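# Seat the blue-taped flask in a free shaker clamp

## Task

Put the glass flask with blue tape into an unoccupied clamp on the shaker so its base sits fully down in the clamp and the clamp's spring ring encircles its conical part. Success requires: no hard squeezing of that flask, no heavy pressure on its rim, and no tearing of the foil covering its mouth. At the end every other flask must still be seated. No clamp leg may be bent and no spring ring forced off. No flask may be knocked hard or dropped more than a few centimetres, and nothing may leave the table. Any breach fails the task.

## Robot and tools

Robot: two UR-type arms, left_arm and right_arm, each with a 140 mm two-finger gripper. The left gripper's fingers are rigid. The right gripper's fingers can hinge: a grip near the fingertip (outer quarter of the pad) behaves like a rigid grip, but a part held deeper can be pulled toward the palm, held loosely, or squeezed harder than asked, and a fingertip pushed into a surface folds easily and may spoil the next grip.

Frame: everything is in the scene frame. Origin at table-top height, midway between the nominal bases; +x points out over the table, +y toward left_arm, +z up. Base roots: left_arm at (+0.007, +0.510, 0), right_arm at (-0.009, -0.362, 0) m. end_effector_position is the point between the closed pads; fingers point along the gripper's +z and open along its y. Fingertips extend about 33 mm past that point at narrow openings, about 9 mm when wide open.

Row layout (used by execute_actions and move): 18 numbers, each in [-1, 1]. First left_arm: dx, dy, dz, rx, ry, rz, then gripper position, force_limit, speed; then the same nine for right_arm. Both arms are always in the row. dx..rz are offsets, not poses: they count from that arm's Hand target as it stood when the action or move began, along scene axes, with 1.0 = 0.6 m or 180 degrees; rx, ry, rz form one rotation vector turning about the hand position. Offsets do not chain row to row; sending the same offset again moves the arm further. Six zeros re-request the current Hand target (useful when the gripper rests short of it). Commanded orientation is clipped to within 32 degrees of the measured one.

Gripper numbers are absolute commands: position +1 = fully open (140 mm), about -0.8 = pads touching, -1 = close until blocked. force_limit from -1 (about 14 N) through 0 (about 40 N) to +1 (about 58 N) for slow closes; faster closes grip much harder. speed -1 is about 30 mm/s, 0 about 140, +1 about 250. Both start at +1. To leave a gripper unchanged, resend its last three numbers. Use gentle settings on glass.

execute_actions(actions, cameras): actions is a list of actions; each action is a list of up to 15 rows, one per 1/30 s step, and a short list repeats its last row to fill 15 steps. An empty actions list returns the state plus all camera images; otherwise images appear only if cameras names them.

move(target, speed, blend, stop_force, zero, blocking, cameras): straight-line paths toward target, given as one row or up to 15 rows, all offsets measured from the Hand targets at the move's start. speed: top speed in m/s, 0.002 to 3.6, default 0.25 (rotation up to twice that in rad/s); one value or one per target. blend: corner rounding in metres for lists; 0 stops at each waypoint. stop_force: 3 to 120 N, one value for both arms, ends an arm's path when its wrist sensor feels that push; unreliable for light contacts or while the gripper rotates; omit it when backing off something. zero (only with stop_force): true re-zeros before the move. blocking=false returns after about 0.5 s and cannot be combined with stop_force. Paths last at least 0.5 s and at most 10 s and do not avoid obstacles. The result adds a move: line: done, off_target, moving, held or fault, plus limits (paced = pose clipped, held = steps withheld by a check, e.g. the arm-to-arm clearance check).

wait(seconds 0 to 10, cameras); stop(cameras) brakes a running move; zoom_image(camera, region [x0, y0, x1, y1] in pixels, each side at most 504) enlarges the latest image of cam_head_left, cam_head_right, cam_left_wrist or cam_right_wrist; zero_wrist_force(arm: left_arm or right_arm); read_manual(section "licences"); finished_scene(scene 1 or 2) ends the scene permanently.

Results: Hand target (last commanded pose, basis for next offsets), end_effector_position/quat_wxyz/velocities, Joint positions and torques, Tool commands, object_status (0 moving, 1 blocked while opening, 2 blocked while closing, meaning something is gripped, 3 reached the requested position or pads met), position_measured in counts (3 open, ~75 = 100 mm, 139 = 60 mm, 200 = 20 mm, 230 pads touching). Wrist force/torque are in the gripper's own axes, zeroed at scene start. Wrist depth gives a 7x7 grid of distances in mm per wrist camera; '-' means no value; clear glass may not show. Step readings list some positions mid-call.

To grip harder while status is 2, raise force_limit and nudge position (-1 to -0.98). To loosen, open and reclose slowly.

Hazards: a force of about 150 N on an arm, or a joint torque past its limit (132 N m big joints, 24.6 N m wrist joints), stops that arm for 10 s. Arms are stiff, so aiming even slightly beyond a firm contact can trigger this; approach slowly. Motors that hold loads or strain overheat: MOTOR HOT at 70 °C, a 30 to 60 s brake at 85 °C. Never press or close one gripper onto the other arm. Avoid paths passing near an arm's own base. Do not drop, knock or slam flasks, push clamps hard, or leave anything off the table.

Each tool is called after "Call:" as name(argument=value, ...), one argument or row to a line, values as JSON.

## Session

Call:
execute_actions(
  actions=[],
)

Scene clock: 0.00 s.
left_arm: end_effector_position=(+0.5564, +0.2686, +0.2651) position_measured=3 object_status=3 end_effector_quat_wxyz=(+0.099, +0.774, +0.220, +0.585) | right_arm: end_effector_position=(+0.5146, -0.5209, +0.1967) position_measured=3 object_status=3 end_effector_quat_wxyz=(+0.184, +0.525, -0.475, +0.682)
Joint positions: left_arm=[-1.196 -1.534 2.389 -3.143 -0.403 1.885] | right_arm=[-0.124 -0.859 2.26 -4.538 -2.481 3.617]
Joint velocities: within noise
Joint torques (N m): no reading
Wrist force (N): no reading
Wrist torque (N m): no reading
Wrist force, peak (N): no reading
Wrist depth (mm): cam_left_wrist=[1180 - - - 1073 - - / 510 569 1268 - - - - / - 524 569 1333 - - - / - 117 500 - - 127 - / - 106 - - - - 94 / - 318 339 - - 567 - / - 296 333 364 - - -] | cam_right_wrist=[- - - 1449 1475 1237 - / - - - 1689 - 1376 1183 / 894 - 1338 2040 - - - / - 117 1540 1883 - 133 329 / - 109 - - - 124 92 / - 1166 - - - - 94 / - - - 339 280 250 -]
Hand target: left_arm +0.5564, +0.2686, +0.2651; +0.099, +0.774, +0.220, +0.585 | right_arm +0.5146, -0.5209, +0.1967; +0.184, +0.525, -0.475, +0.682
Tool commands: left_gripper/position=+1.0 left_gripper/force_limit=+1.0 left_gripper/speed=+1.0 right_gripper/position=+1.0 right_gripper/force_limit=+1.0 right_gripper/speed=+1.0

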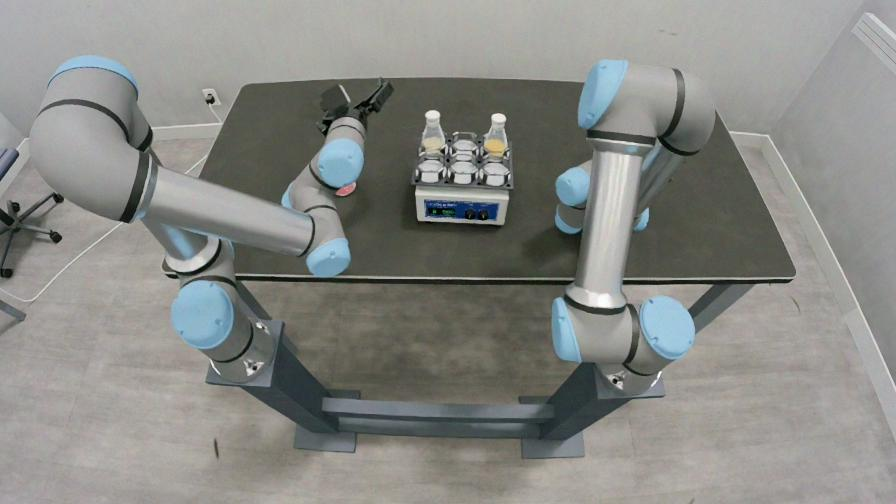

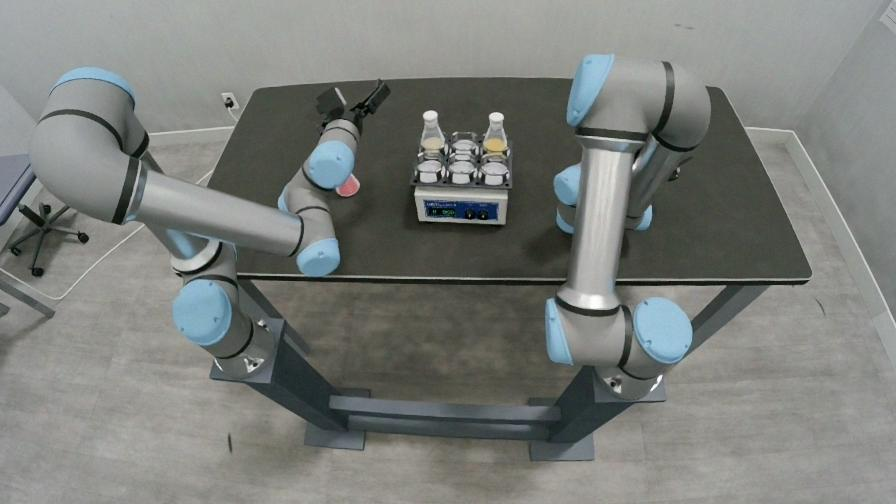

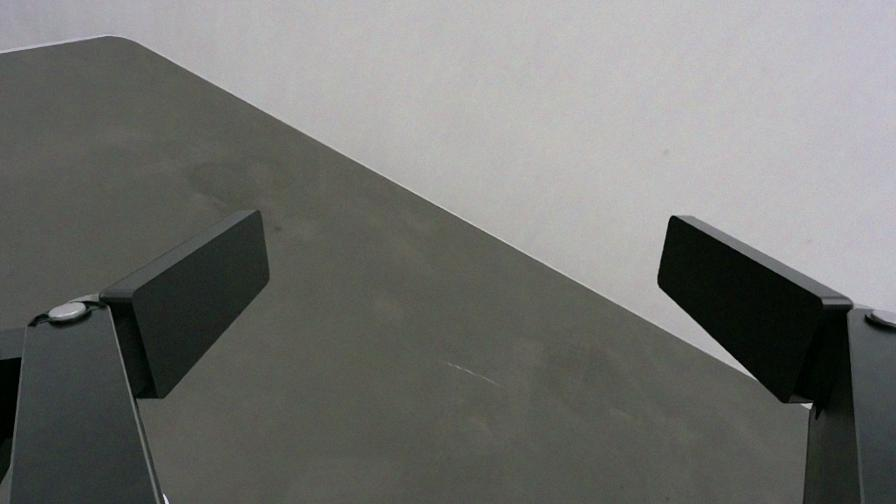

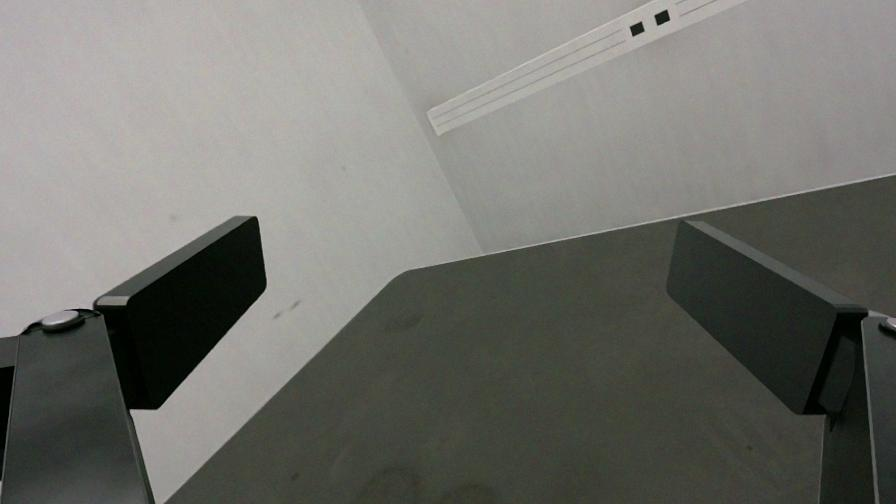

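Call:
zoom_image(
  camera="cam_head_left",
  region=[390, 90, 540, 240],
)

Call:
zoom_image(
  camera="cam_head_right",
  region=[300, 130, 400, 230],
)

Call:
zoom_image(
  camera="cam_head_right",
  region=[390, 90, 540, 240],
)

Scaled by 3.360 from the camera's 896x504 image, which has a finer 1280x720 frame.

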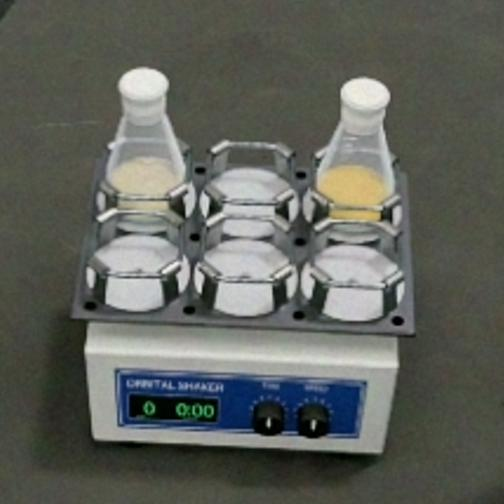

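Scaled by 5.040 from the camera's 896x504 image, which has a finer 1280x720 frame.

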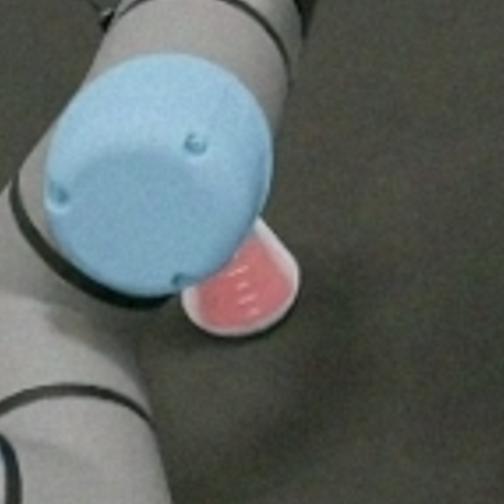

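Scaled by 3.360 from the camera's 896x504 image, which has a finer 1280x720 frame.

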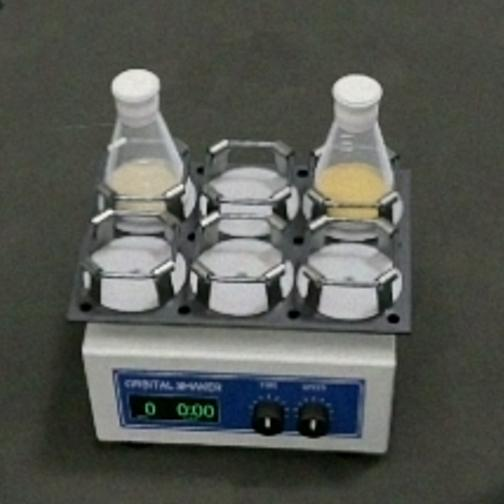

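Call:
move(
  target=[0,0,0.35,0,0,0,1,1,1,0,0,0,0,0,0,1,1,1],
  cameras=["cam_head_left","cam_head_right"],
)

Scene clock: 5.70 s.
left_arm: end_effector_position=(+0.5564, +0.2686, +0.4750) position_measured=3 object_status=3 end_effector_quat_wxyz=(+0.099, +0.774, +0.220, +0.585) | right_arm: end_effector_position=(+0.5146, -0.5209, +0.1967) position_measured=3 object_status=3 end_effector_quat_wxyz=(+0.184, +0.525, -0.475, +0.682)
Joint positions: left_arm=[-1.196 -1.839 2.021 -2.471 -0.403 1.885] | right_arm=[-0.124 -0.859 2.26 -4.538 -2.481 3.617]
Joint torques (N m): left_arm=[12.59 -17.86 -29.35 -2.33 0.76 1.34] | right_arm=[0.07 -37.52 -5.25 -1.89 0.13 -0.13]
Wrist force (N): left_arm=[0.2 0.0 0.1] | right_arm=[0.0 0.0 -0.1]
Wrist torque (N m): left_arm=[0.03 -0.07 -0.09] | right_arm=[-0.02 -0.03 0.00]
Wrist force, peak (N): left_arm=[3.2 0.9 -0.9] | right_arm=[0.5 0.1 -0.4]
Wrist depth (mm): cam_left_wrist=[1318 1163 1216 - 1108 - - / 1310 1395 - - 1009 - - / - 1550 - - - - 988 / - 117 1592 - 1340 127 - / - 106 - 746 - - 94 / - 524 - - - - - / - - - 604 - - -] | cam_right_wrist=[- 1218 - - 1331 1218 - / - - 1424 1724 - 1383 1160 / - - - - 1570 1424 - / - 117 1345 1737 - 143 355 / - 109 1338 565 - 123 92 / - - 565 - 353 299 94 / - - - 367 284 - -]
Hand target: left_arm +0.5564, +0.2686, +0.4751; +0.099, +0.774, +0.220, +0.585 | right_arm +0.5146, -0.5209, +0.1967; +0.184, +0.525, -0.475, +0.682
Off the commanded pose: left_arm 0.000 m, 0 deg | right_arm 0.000 m, 0 deg.
move: done
Images, in order (width x height): cam_head_left 896x504, cam_head_right 896x504.

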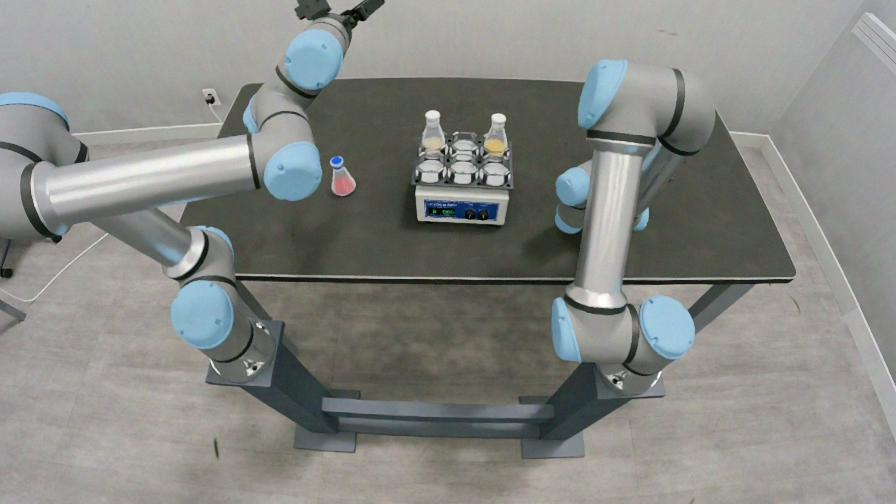

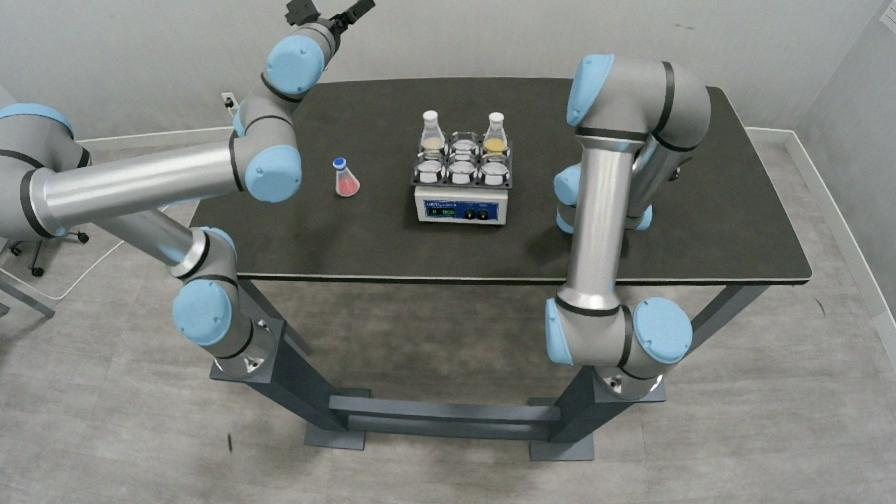

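Call:
zoom_image(
  camera="cam_head_left",
  region=[310, 140, 380, 210],
)

Call:
zoom_image(
  camera="cam_head_right",
  region=[310, 140, 380, 210],
)

Call:
zoom_image(
  camera="cam_head_left",
  region=[400, 100, 520, 220],
)

Call:
zoom_image(
  camera="cam_head_right",
  region=[400, 100, 520, 220],
)

Scaled by 7.200 from the camera's 896x504 image, which has a finer 1280x720 frame.

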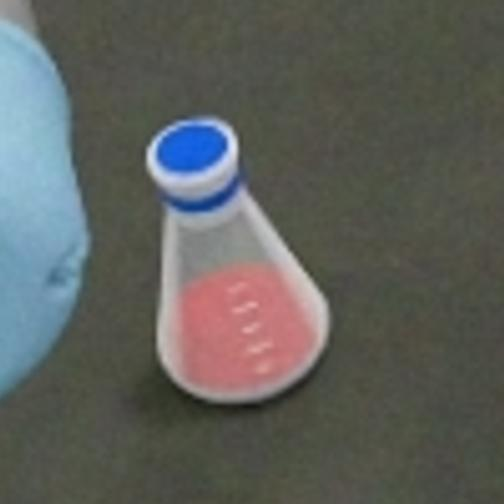

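Scaled by 7.200 from the camera's 896x504 image, which has a finer 1280x720 frame.

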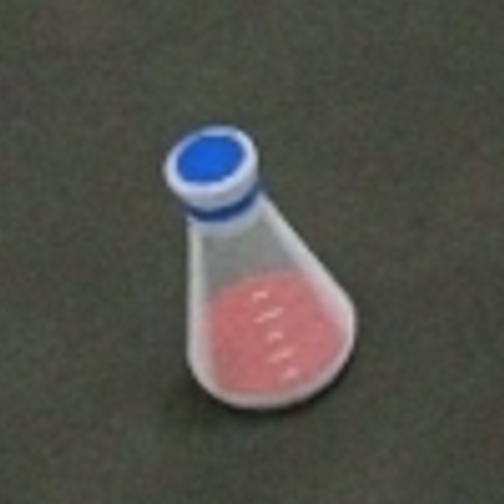

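Scaled by 4.200 from the camera's 896x504 image, which has a finer 1280x720 frame.

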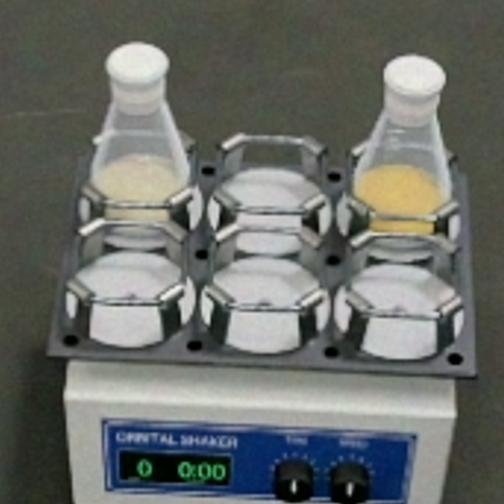

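Scaled by 4.200 from the camera's 896x504 image, which has a finer 1280x720 frame.

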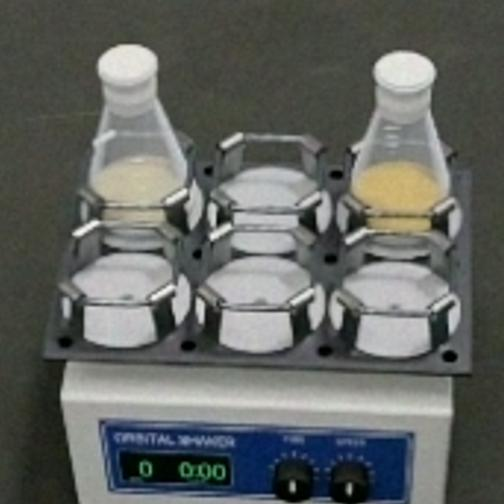

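Call:
move(
  target=[-0.1807,0.269,-0.2918,0.1923,0.0865,-0.4292,1,1,1,0,0,0,0,0,0,1,1,1],
  cameras=["all"],
)

Scene clock: 24.70 s.
left_arm: end_effector_position=(+0.4480, +0.4301, +0.3000) position_measured=3 object_status=3 end_effector_quat_wxyz=(+0.191, +0.800, -0.462, +0.332) | right_arm: end_effector_position=(+0.5146, -0.5209, +0.1967) position_measured=3 object_status=3 end_effector_quat_wxyz=(+0.184, +0.525, -0.475, +0.682)
Joint positions: left_arm=[-0.076 -1.923 2.155 -2.313 -2.198 3.951] | right_arm=[-0.124 -0.859 2.26 -4.538 -2.481 3.617]
Joint torques (N m): left_arm=[-12.57 -11.35 -21.91 -2.64 -1.11 1.1] | right_arm=[1.5 -38.24 -4.89 -1.76 0.37 -0.18]
Wrist force (N): left_arm=[0.4 -0.5 0.8] | right_arm=[0.2 0.0 0.1]
Wrist torque (N m): left_arm=[0.14 -0.04 -0.25] | right_arm=[0.00 -0.03 0.00]
Wrist force, peak (N): left_arm=[-0.4 -1.2 1.0] | right_arm=[0.4 -0.1 -0.6]
Wrist depth (mm): cam_left_wrist=[1001 608 587 589 395 408 1706 / 518 527 589 533 - - 702 / 492 496 501 500 - - - / - 124 - 440 459 128 1289 / - 106 - - 443 - 94 / - 389 - - 413 - - / - 370 371 - - - -] | cam_right_wrist=[- - 1600 - 1243 1237 - / - - 1407 1677 - - - / - 1123 - 1898 - - 1282 / - 117 1407 - - 133 340 / - 109 1296 - - 123 92 / - - - - 347 298 94 / - - - 351 291 261 -]
Hand target: left_arm +0.4480, +0.4300, +0.3000; +0.191, +0.800, -0.462, +0.332 | right_arm +0.5146, -0.5209, +0.1967; +0.184, +0.525, -0.475, +0.682
Off the commanded pose: left_arm 0.000 m, 0 deg | right_arm 0.000 m, 0 deg.
move: done
camera_calibration:
cam_left_wrist: T_world_to_cam=[[-0.85485, -0.518486, 0.0201154, 0.607609], [-0.482741, 0.780506, -0.397205, -0.00322196], [0.190245, -0.349261, -0.91751, 0.486389], [0, 0, 0, 1]] pos_world=[0.425326, 0.487428, 0.432764]

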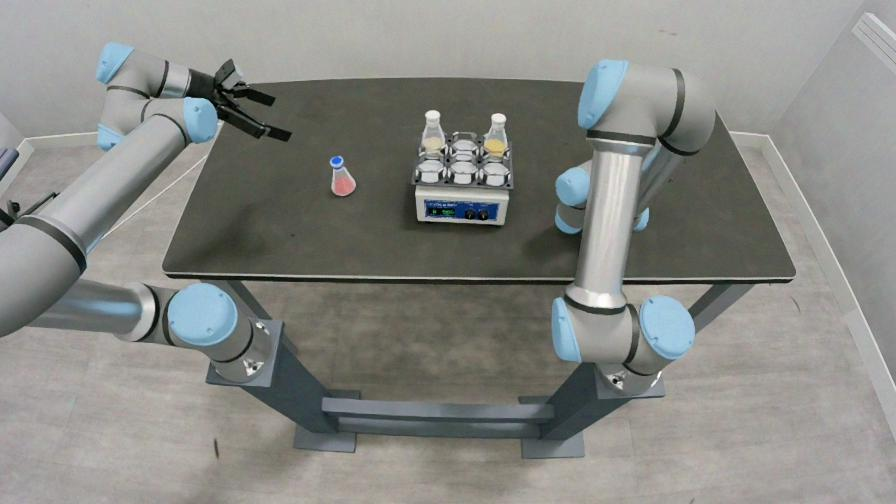

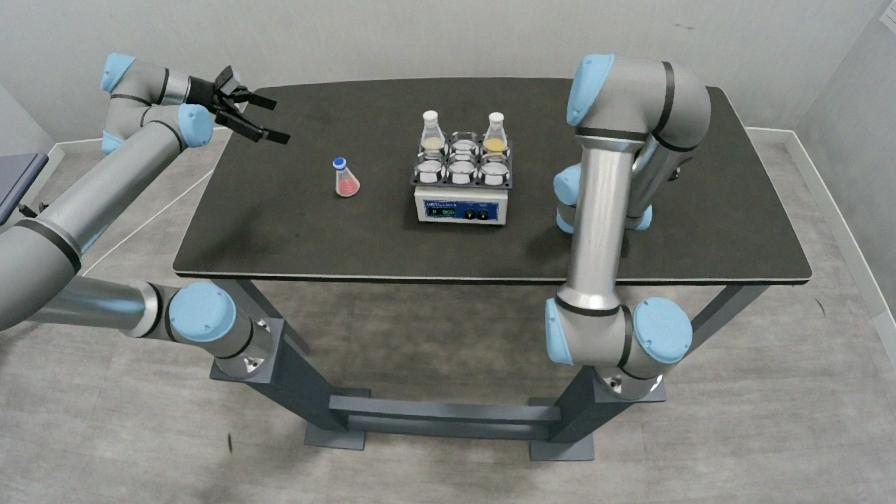

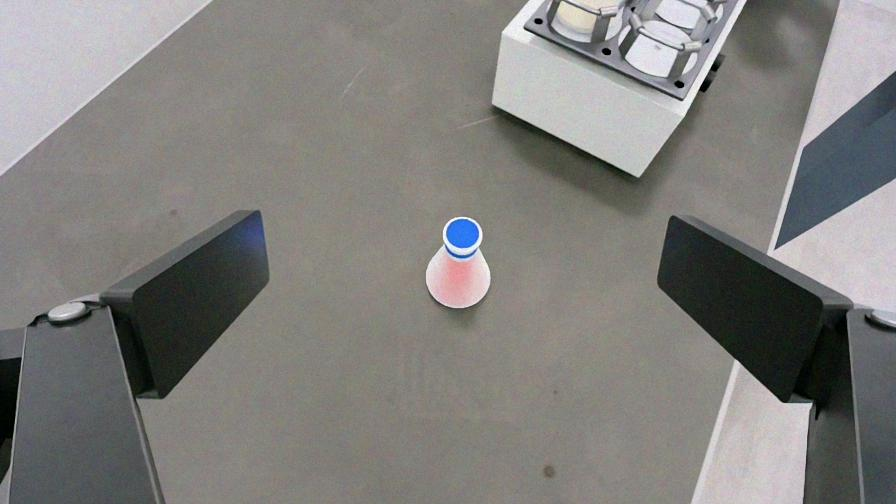

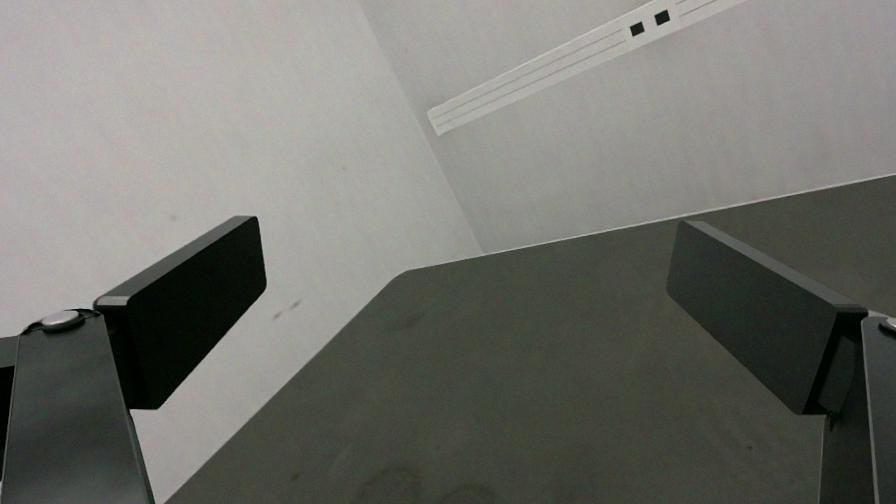

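Call:
move(
  target=[-0.035,0.0433,-0.2767,-0.1443,-0.0833,0,1,1,1,0,0,0,0,0,0,1,1,1],
  cameras=["cam_left_wrist"],
  speed=0.2,
)

Call:
zoom_image(
  camera="cam_left_wrist",
  region=[340, 120, 580, 360],
)

Scene clock: 29.90 s.
left_arm: end_effector_position=(+0.4270, +0.4560, +0.1340) position_measured=3 object_status=3 end_effector_quat_wxyz=(+0.304, +0.687, -0.396, +0.528) | right_arm: end_effector_position=(+0.5146, -0.5209, +0.1967) position_measured=3 object_status=3 end_effector_quat_wxyz=(+0.184, +0.525, -0.475, +0.682)
Joint positions: left_arm=[0.243 -1.064 2.544 -3.841 -2.766 3.886] | right_arm=[-0.124 -0.859 2.26 -4.538 -2.481 3.617]
Joint torques (N m): left_arm=[-5.94 -20.74 2.43 -4.58 -2.92 -1.25] | right_arm=[0.43 -38.96 -4.75 -1.64 0.04 0.01]
Wrist force (N): left_arm=[0.3 -0.3 0.8] | right_arm=[0.3 0.2 0.0]
Wrist torque (N m): left_arm=[-0.01 -0.07 -0.24] | right_arm=[0.05 -0.07 0.00]
Wrist force, peak (N): left_arm=[3.3 -0.6 -0.3] | right_arm=[0.3 -0.1 -0.5]
Wrist depth (mm): cam_left_wrist=[- - - - 416 559 - / 1040 594 661 663 424 - 1420 / - 466 - 269 - - - / - 124 364 - - 128 - / - 106 - - 301 127 94 / - 234 - 255 264 266 - / - - - 213 223 - -] | cam_right_wrist=[1008 - 1521 - 1360 1302 - / - - - 1580 1399 1457 1206 / - - - 1749 1622 1440 1289 / 871 117 1391 - 565 133 - / - 109 664 - - 124 92 / - - - - - 299 94 / - 545 - 333 284 245 -]
Hand target: left_arm +0.4270, +0.4560, +0.1340; +0.304, +0.687, -0.396, +0.528 | right_arm +0.5146, -0.5209, +0.1967; +0.184, +0.525, -0.475, +0.682
Off the commanded pose: left_arm 0.000 m, 0 deg | right_arm 0.000 m, 0 deg.
move: done
camera_calibration:
cam_left_wrist: T_world_to_cam=[[-0.861447, -0.507069, 0.0280939, 0.603023], [-0.32185, 0.502318, -0.802552, 0.0129556], [0.392837, -0.700399, -0.59592, 0.377618], [0, 0, 0, 1]] pos_world=[0.3753, 0.563749, 0.218486]
Images, in order (width x height): cam_left_wrist 896x504.

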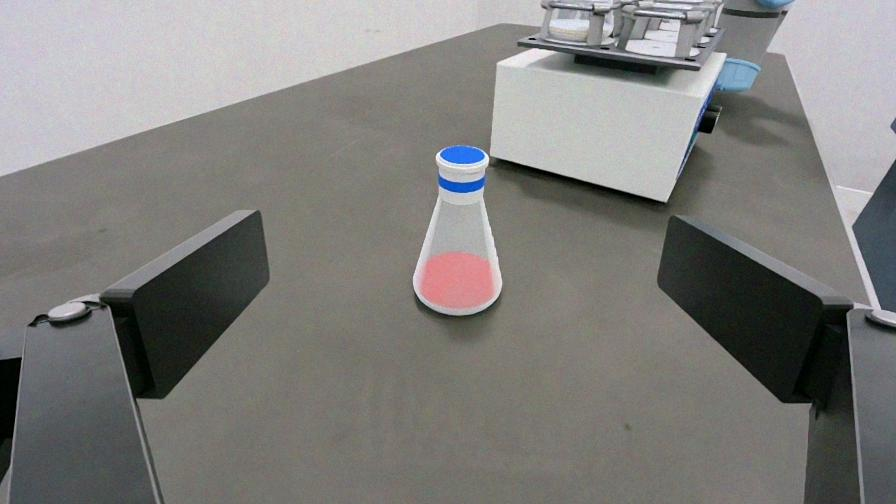

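Scaled by 2.100 from the camera's 896x504 image, which has a finer 1280x720 frame.

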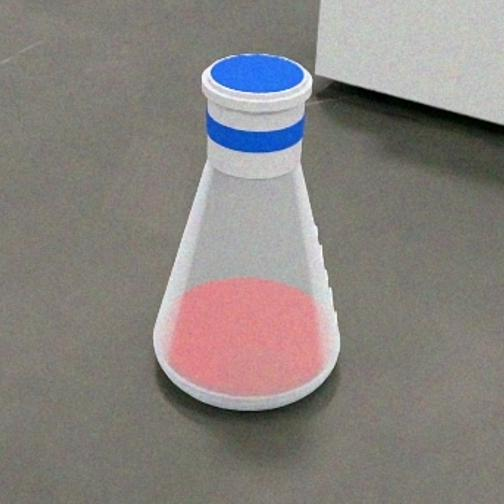

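Call:
move(
  target=[0.0263,-0.0523,0.0258,0.0962,0.0556,0,-0.05,-0.05,-0.5,0,0,0,0,0,0,1,1,1],
  cameras=["cam_left_wrist"],
  speed=0.2,
)

Call:
zoom_image(
  camera="cam_left_wrist",
  region=[240, 100, 660, 400],
)

Scene clock: 42.20 s.
left_arm: end_effector_position=(+0.4428, +0.4246, +0.1495) position_measured=135 object_status=3 end_effector_quat_wxyz=(+0.231, +0.768, -0.443, +0.400) | right_arm: end_effector_position=(+0.5146, -0.5209, +0.1967) position_measured=3 object_status=3 end_effector_quat_wxyz=(+0.184, +0.525, -0.475, +0.682)
Joint positions: left_arm=[0.001 -1.578 2.52 -3.128 -2.365 3.932] | right_arm=[-0.124 -0.859 2.26 -4.538 -2.481 3.617]
Joint torques (N m): left_arm=[-4.97 -23.17 -11.9 -2.64 0.01 -0.36] | right_arm=[0.79 -37.81 -3.84 -1.65 0.3 0.08]
Wrist force (N): left_arm=[0.4 -0.2 0.7] | right_arm=[0.0 0.2 0.1]
Wrist torque (N m): left_arm=[0.13 -0.12 -0.27] | right_arm=[0.01 -0.03 0.00]
Wrist force, peak (N): left_arm=[1.8 -0.1 1.1] | right_arm=[0.6 0.1 -0.3]
Wrist depth (mm): cam_left_wrist=[- 468 - 480 - 324 518 / 388 418 - - - - - / 362 - 358 - 359 - - / 318 - 118 298 127 - - / - - - - - 91 300 / - - - - - - - / - - - - - - -] | cam_right_wrist=[- 1600 - - 1407 1139 - / - 1150 - 1580 - 1376 1155 / - 1139 1243 - 1883 1449 1160 / - 117 1296 - - 142 353 / - 109 - - - 124 92 / - - - 390 320 286 94 / - - - 337 298 264 -]
Hand target: left_arm +0.4428, +0.4246, +0.1495; +0.231, +0.768, -0.443, +0.400 | right_arm +0.5146, -0.5209, +0.1967; +0.184, +0.525, -0.475, +0.682
Off the commanded pose: left_arm 0.000 m, 0 deg | right_arm 0.000 m, 0 deg.
move: done
camera_calibration:
cam_left_wrist: T_world_to_cam=[[-0.856848, -0.515022, 0.023747, 0.602287], [-0.441253, 0.708738, -0.550442, -0.0262807], [0.266659, -0.482123, -0.834536, 0.357554], [0, 0, 0, 1]] pos_world=[0.409127, 0.501202, 0.269623]
Images, in order (width x height): cam_left_wrist 896x504.

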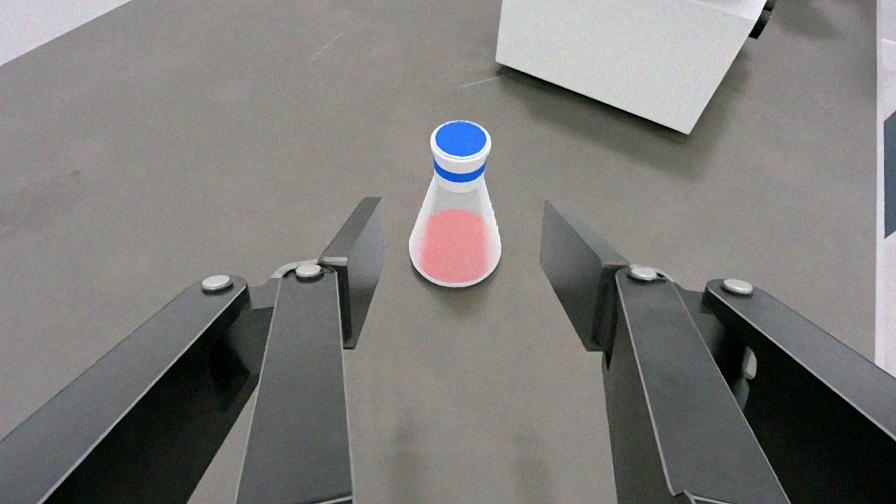

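Scaled by 1.200 from the camera's 896x504 image, which has a finer 1280x720 frame.

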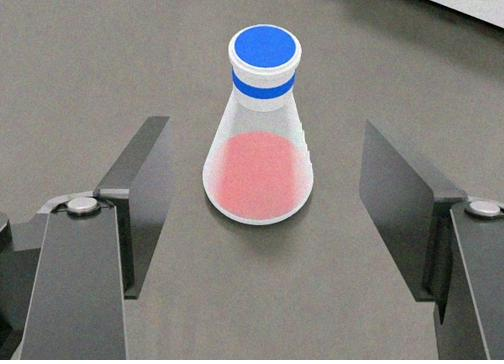

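Call:
move(
  target=[0.0468,-0.0852,-0.0503,0,0,0,-0.05,-0.05,-0.5,0,0,0,0,0,0,1,1,1],
  cameras=["cam_left_wrist","cam_head_left","cam_head_right"],
  speed=0.1,
)

Call:
zoom_image(
  camera="cam_left_wrist",
  region=[300, 60, 640, 360],
)

Call:
zoom_image(
  camera="cam_head_left",
  region=[270, 110, 370, 210],
)

Call:
zoom_image(
  camera="cam_head_right",
  region=[270, 110, 370, 210],
)

Scene clock: 53.97 s.
left_arm: end_effector_position=(+0.4709, +0.3735, +0.1194) position_measured=135 object_status=3 end_effector_quat_wxyz=(+0.231, +0.768, -0.443, +0.400) | right_arm: end_effector_position=(+0.5146, -0.5209, +0.1967) position_measured=3 object_status=3 end_effector_quat_wxyz=(+0.184, +0.525, -0.475, +0.682)
Joint positions: left_arm=[-0.156 -1.407 2.512 -3.404 -2.267 3.766] | right_arm=[-0.124 -0.859 2.26 -4.538 -2.481 3.617]
Joint torques (N m): left_arm=[0.36 -14.58 -5.45 -5.06 -1 -0.87] | right_arm=[0.49 -38.72 -4.71 -2.07 0.31 0.05]
Wrist force (N): left_arm=[0.4 -0.5 0.9] | right_arm=[0.2 0.0 -0.2]
Wrist torque (N m): left_arm=[0.06 -0.10 -0.27] | right_arm=[-0.01 -0.06 0.00]
Wrist force, peak (N): left_arm=[0.7 -0.3 2.5] | right_arm=[0.5 0.0 -0.1]
Wrist depth (mm): cam_left_wrist=[409 - - - - - 418 / 367 - - 363 - 325 - / - 312 - 172 - - - / 265 283 118 253 126 282 - / - - - 244 - 91 265 / - - - - - - - / - - - - - - -] | cam_right_wrist=[- 1134 1540 - 1399 1269 1074 / - 1243 - 1677 - 1360 1206 / - - 1540 - - - 1212 / - 123 1432 - - 133 340 / - 109 - - - 116 92 / - 995 - - 343 - 94 / - - - - 298 257 -]
Hand target: left_arm +0.4709, +0.3735, +0.1193; +0.231, +0.768, -0.443, +0.400 | right_arm +0.5146, -0.5209, +0.1967; +0.184, +0.525, -0.475, +0.682
Off the commanded pose: left_arm 0.000 m, 0 deg | right_arm 0.000 m, 0 deg.
move: done
camera_calibration:
cam_left_wrist: T_world_to_cam=[[-0.856907, -0.514927, 0.0236709, 0.600626], [-0.441137, 0.708808, -0.550445, 0.0057126], [0.266661, -0.482122, -0.834536, 0.300282], [0, 0, 0, 1]] pos_world=[0.437127, 0.450002, 0.239523]
Images, in order (width x height): cam_head_left 896x504, cam_head_right 896x504, cam_left_wrist 896x504.

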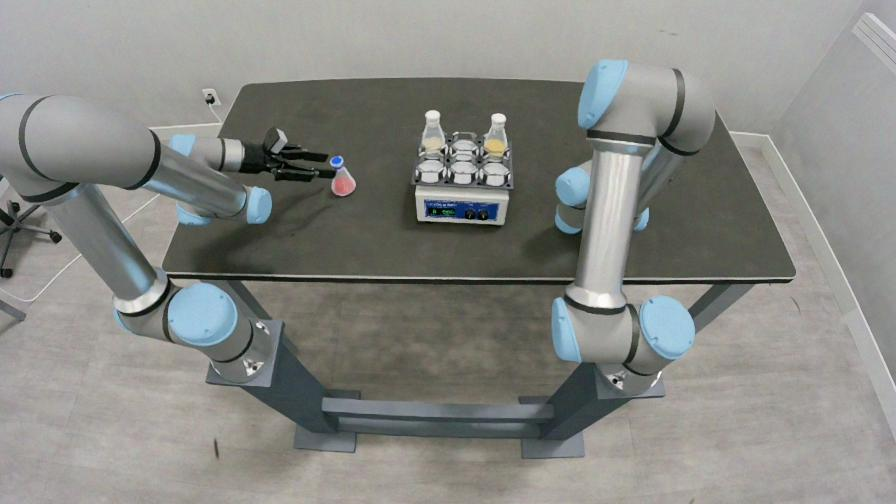

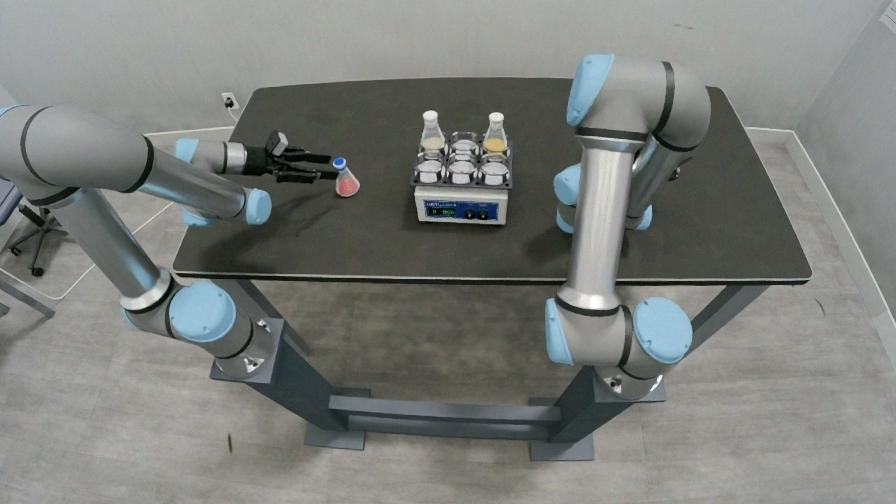

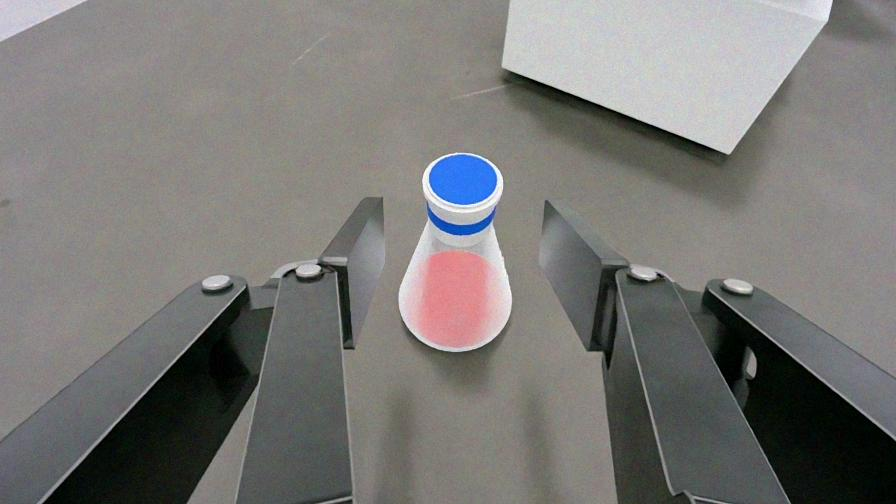

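Scaled by 1.482 from the camera's 896x504 image, which has a finer 1280x720 frame.

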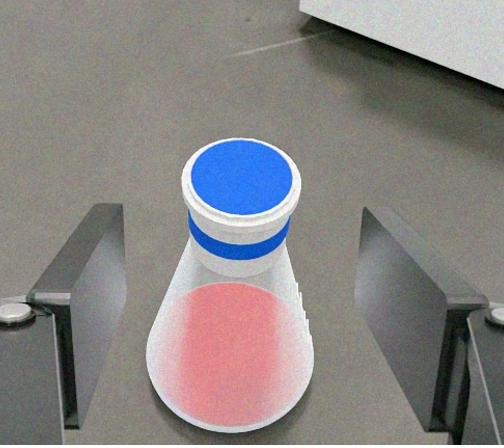

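Scaled by 5.040 from the camera's 896x504 image, which has a finer 1280x720 frame.

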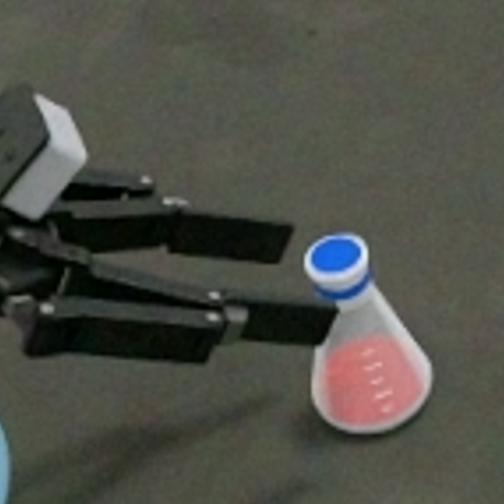

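Scaled by 5.040 from the camera's 896x504 image, which has a finer 1280x720 frame.

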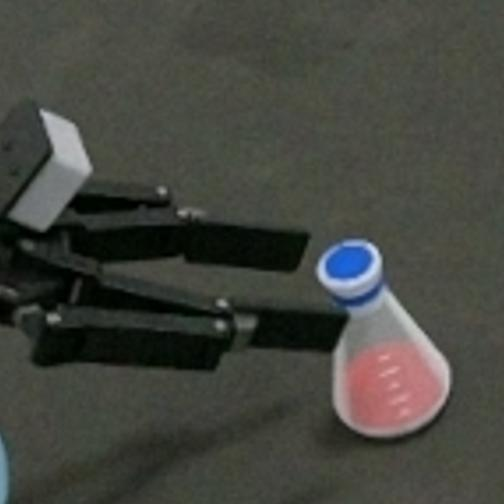

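Call:
move(
  target=[0.0146,-0.0253,-0.0207,0,0,0,-0.05,-0.05,-0.5,0,0,0,0,0,0,1,1,1],
  cameras=["cam_left_wrist","cam_head_left","cam_head_right"],
  speed=0.08,
)

Call:
zoom_image(
  camera="cam_left_wrist",
  region=[340, 100, 580, 340],
)

Call:
zoom_image(
  camera="cam_head_left",
  region=[310, 140, 370, 200],
)

Call:
zoom_image(
  camera="cam_head_right",
  region=[310, 140, 370, 200],
)

Scene clock: 59.40 s.
left_arm: end_effector_position=(+0.4796, +0.3582, +0.1069) position_measured=135 object_status=3 end_effector_quat_wxyz=(+0.231, +0.768, -0.443, +0.400) | right_arm: end_effector_position=(+0.5146, -0.5209, +0.1967) position_measured=3 object_status=3 end_effector_quat_wxyz=(+0.184, +0.525, -0.475, +0.682)
Joint positions: left_arm=[-0.198 -1.343 2.503 -3.484 -2.239 3.726] | right_arm=[-0.124 -0.859 2.26 -4.538 -2.481 3.617]
Joint torques (N m): left_arm=[13.38 -28.83 -4.25 -2.57 -2.86 1.44] | right_arm=[-0.05 -38.47 -5.01 -1.75 0.38 0.1]
Wrist force (N): left_arm=[0.6 -0.6 0.9] | right_arm=[0.0 0.2 -0.2]
Wrist torque (N m): left_arm=[0.04 -0.14 -0.23] | right_arm=[0.02 -0.03 0.00]
Wrist force, peak (N): left_arm=[0.5 -0.4 1.6] | right_arm=[0.5 0.0 -0.3]
Wrist depth (mm): cam_left_wrist=[- - 403 428 - 259 239 / - - - - - - 357 / - - 301 154 312 308 - / 264 267 118 162 127 274 - / 243 - - 228 - 91 - / - - - 220 - - - / - - - 204 202 - -] | cam_right_wrist=[- - 1502 - 1249 1243 1144 / - - - 1530 1502 1466 - / - 1046 1493 1814 - - - / - 122 - - - 133 367 / - 109 - - - 116 92 / - - - - 316 311 94 / - - - - 284 254 -]
Hand target: left_arm +0.4796, +0.3583, +0.1069; +0.231, +0.768, -0.443, +0.400 | right_arm +0.5146, -0.5209, +0.1967; +0.184, +0.525, -0.475, +0.682
Off the commanded pose: left_arm 0.000 m, 0 deg | right_arm 0.000 m, 0 deg.
move: done
camera_calibration:
cam_left_wrist: T_world_to_cam=[[-0.856907, -0.514927, 0.0236709, 0.600582], [-0.441137, 0.708808, -0.550445, 0.0136138], [0.266661, -0.482122, -0.834536, 0.28021], [0, 0, 0, 1]] pos_world=[0.445927, 0.434702, 0.227123]
Images, in order (width x height): cam_head_left 896x504, cam_head_right 896x504, cam_left_wrist 896x504.

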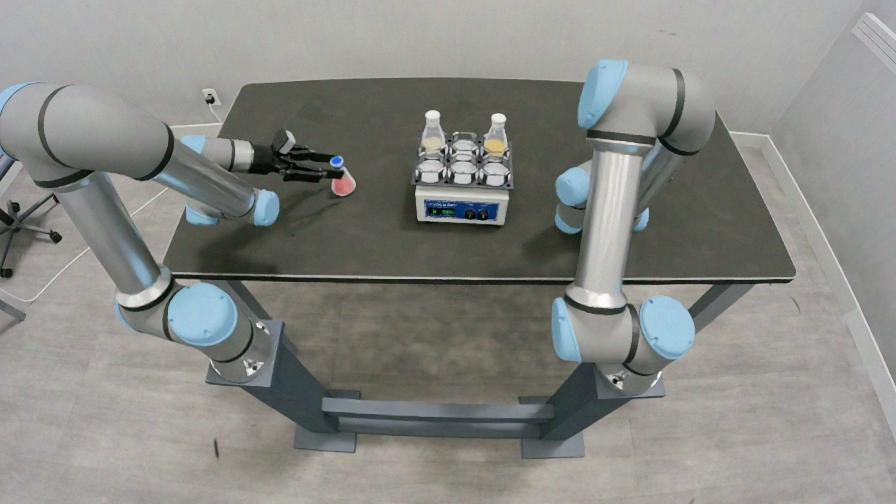

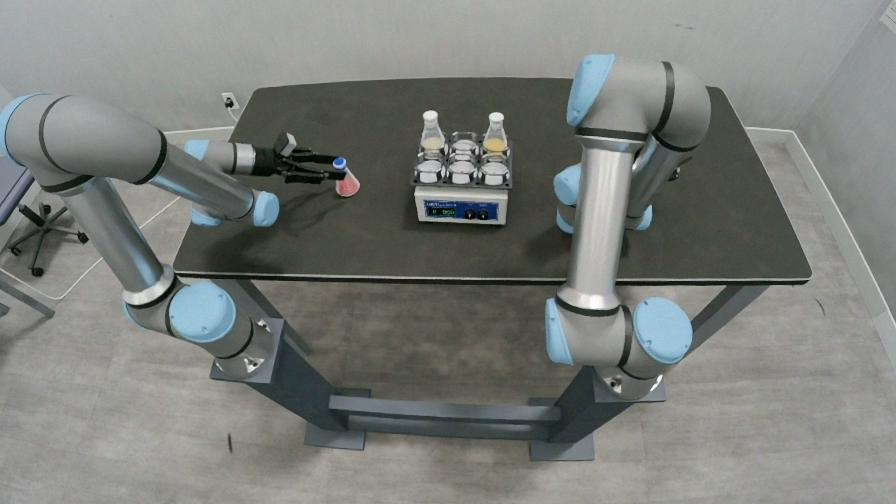

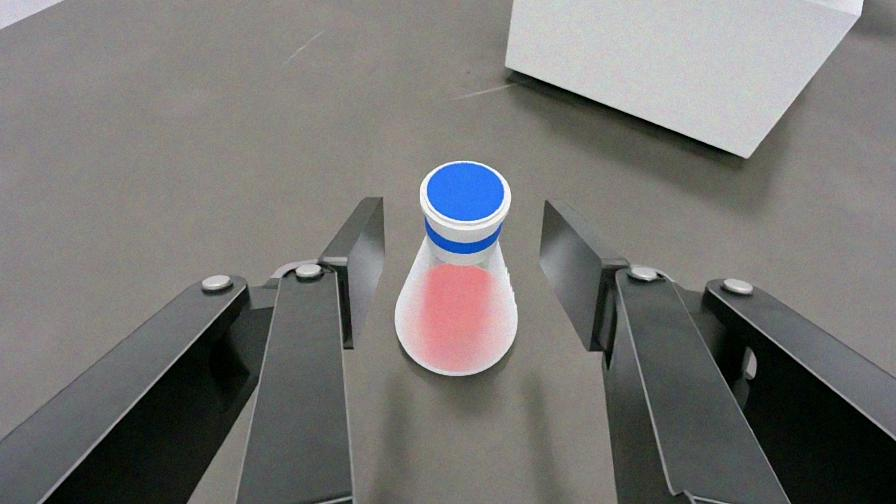

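Scaled by 2.100 from the camera's 896x504 image, which has a finer 1280x720 frame.

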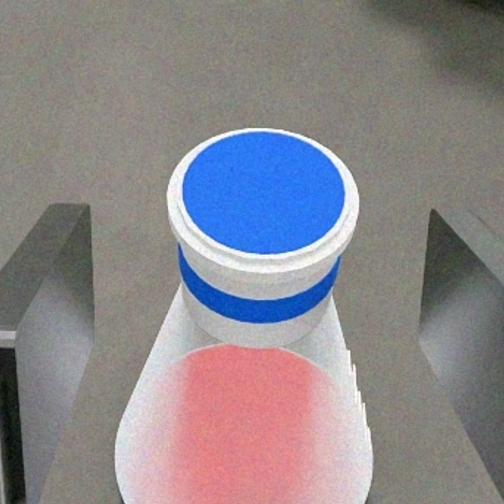

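Scaled by 8.400 from the camera's 896x504 image, which has a finer 1280x720 frame.

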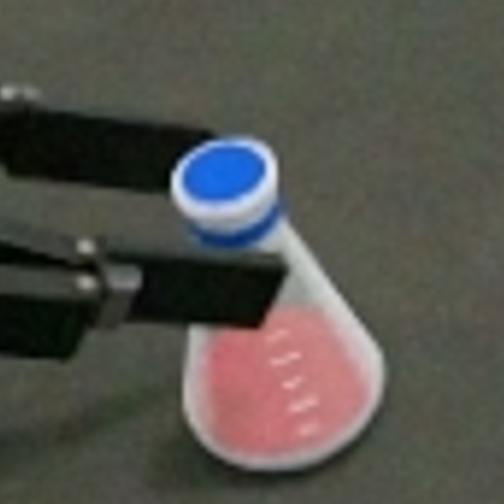

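Scaled by 8.400 from the camera's 896x504 image, which has a finer 1280x720 frame.

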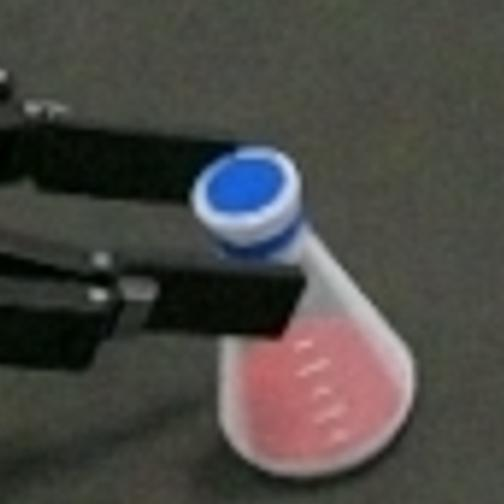

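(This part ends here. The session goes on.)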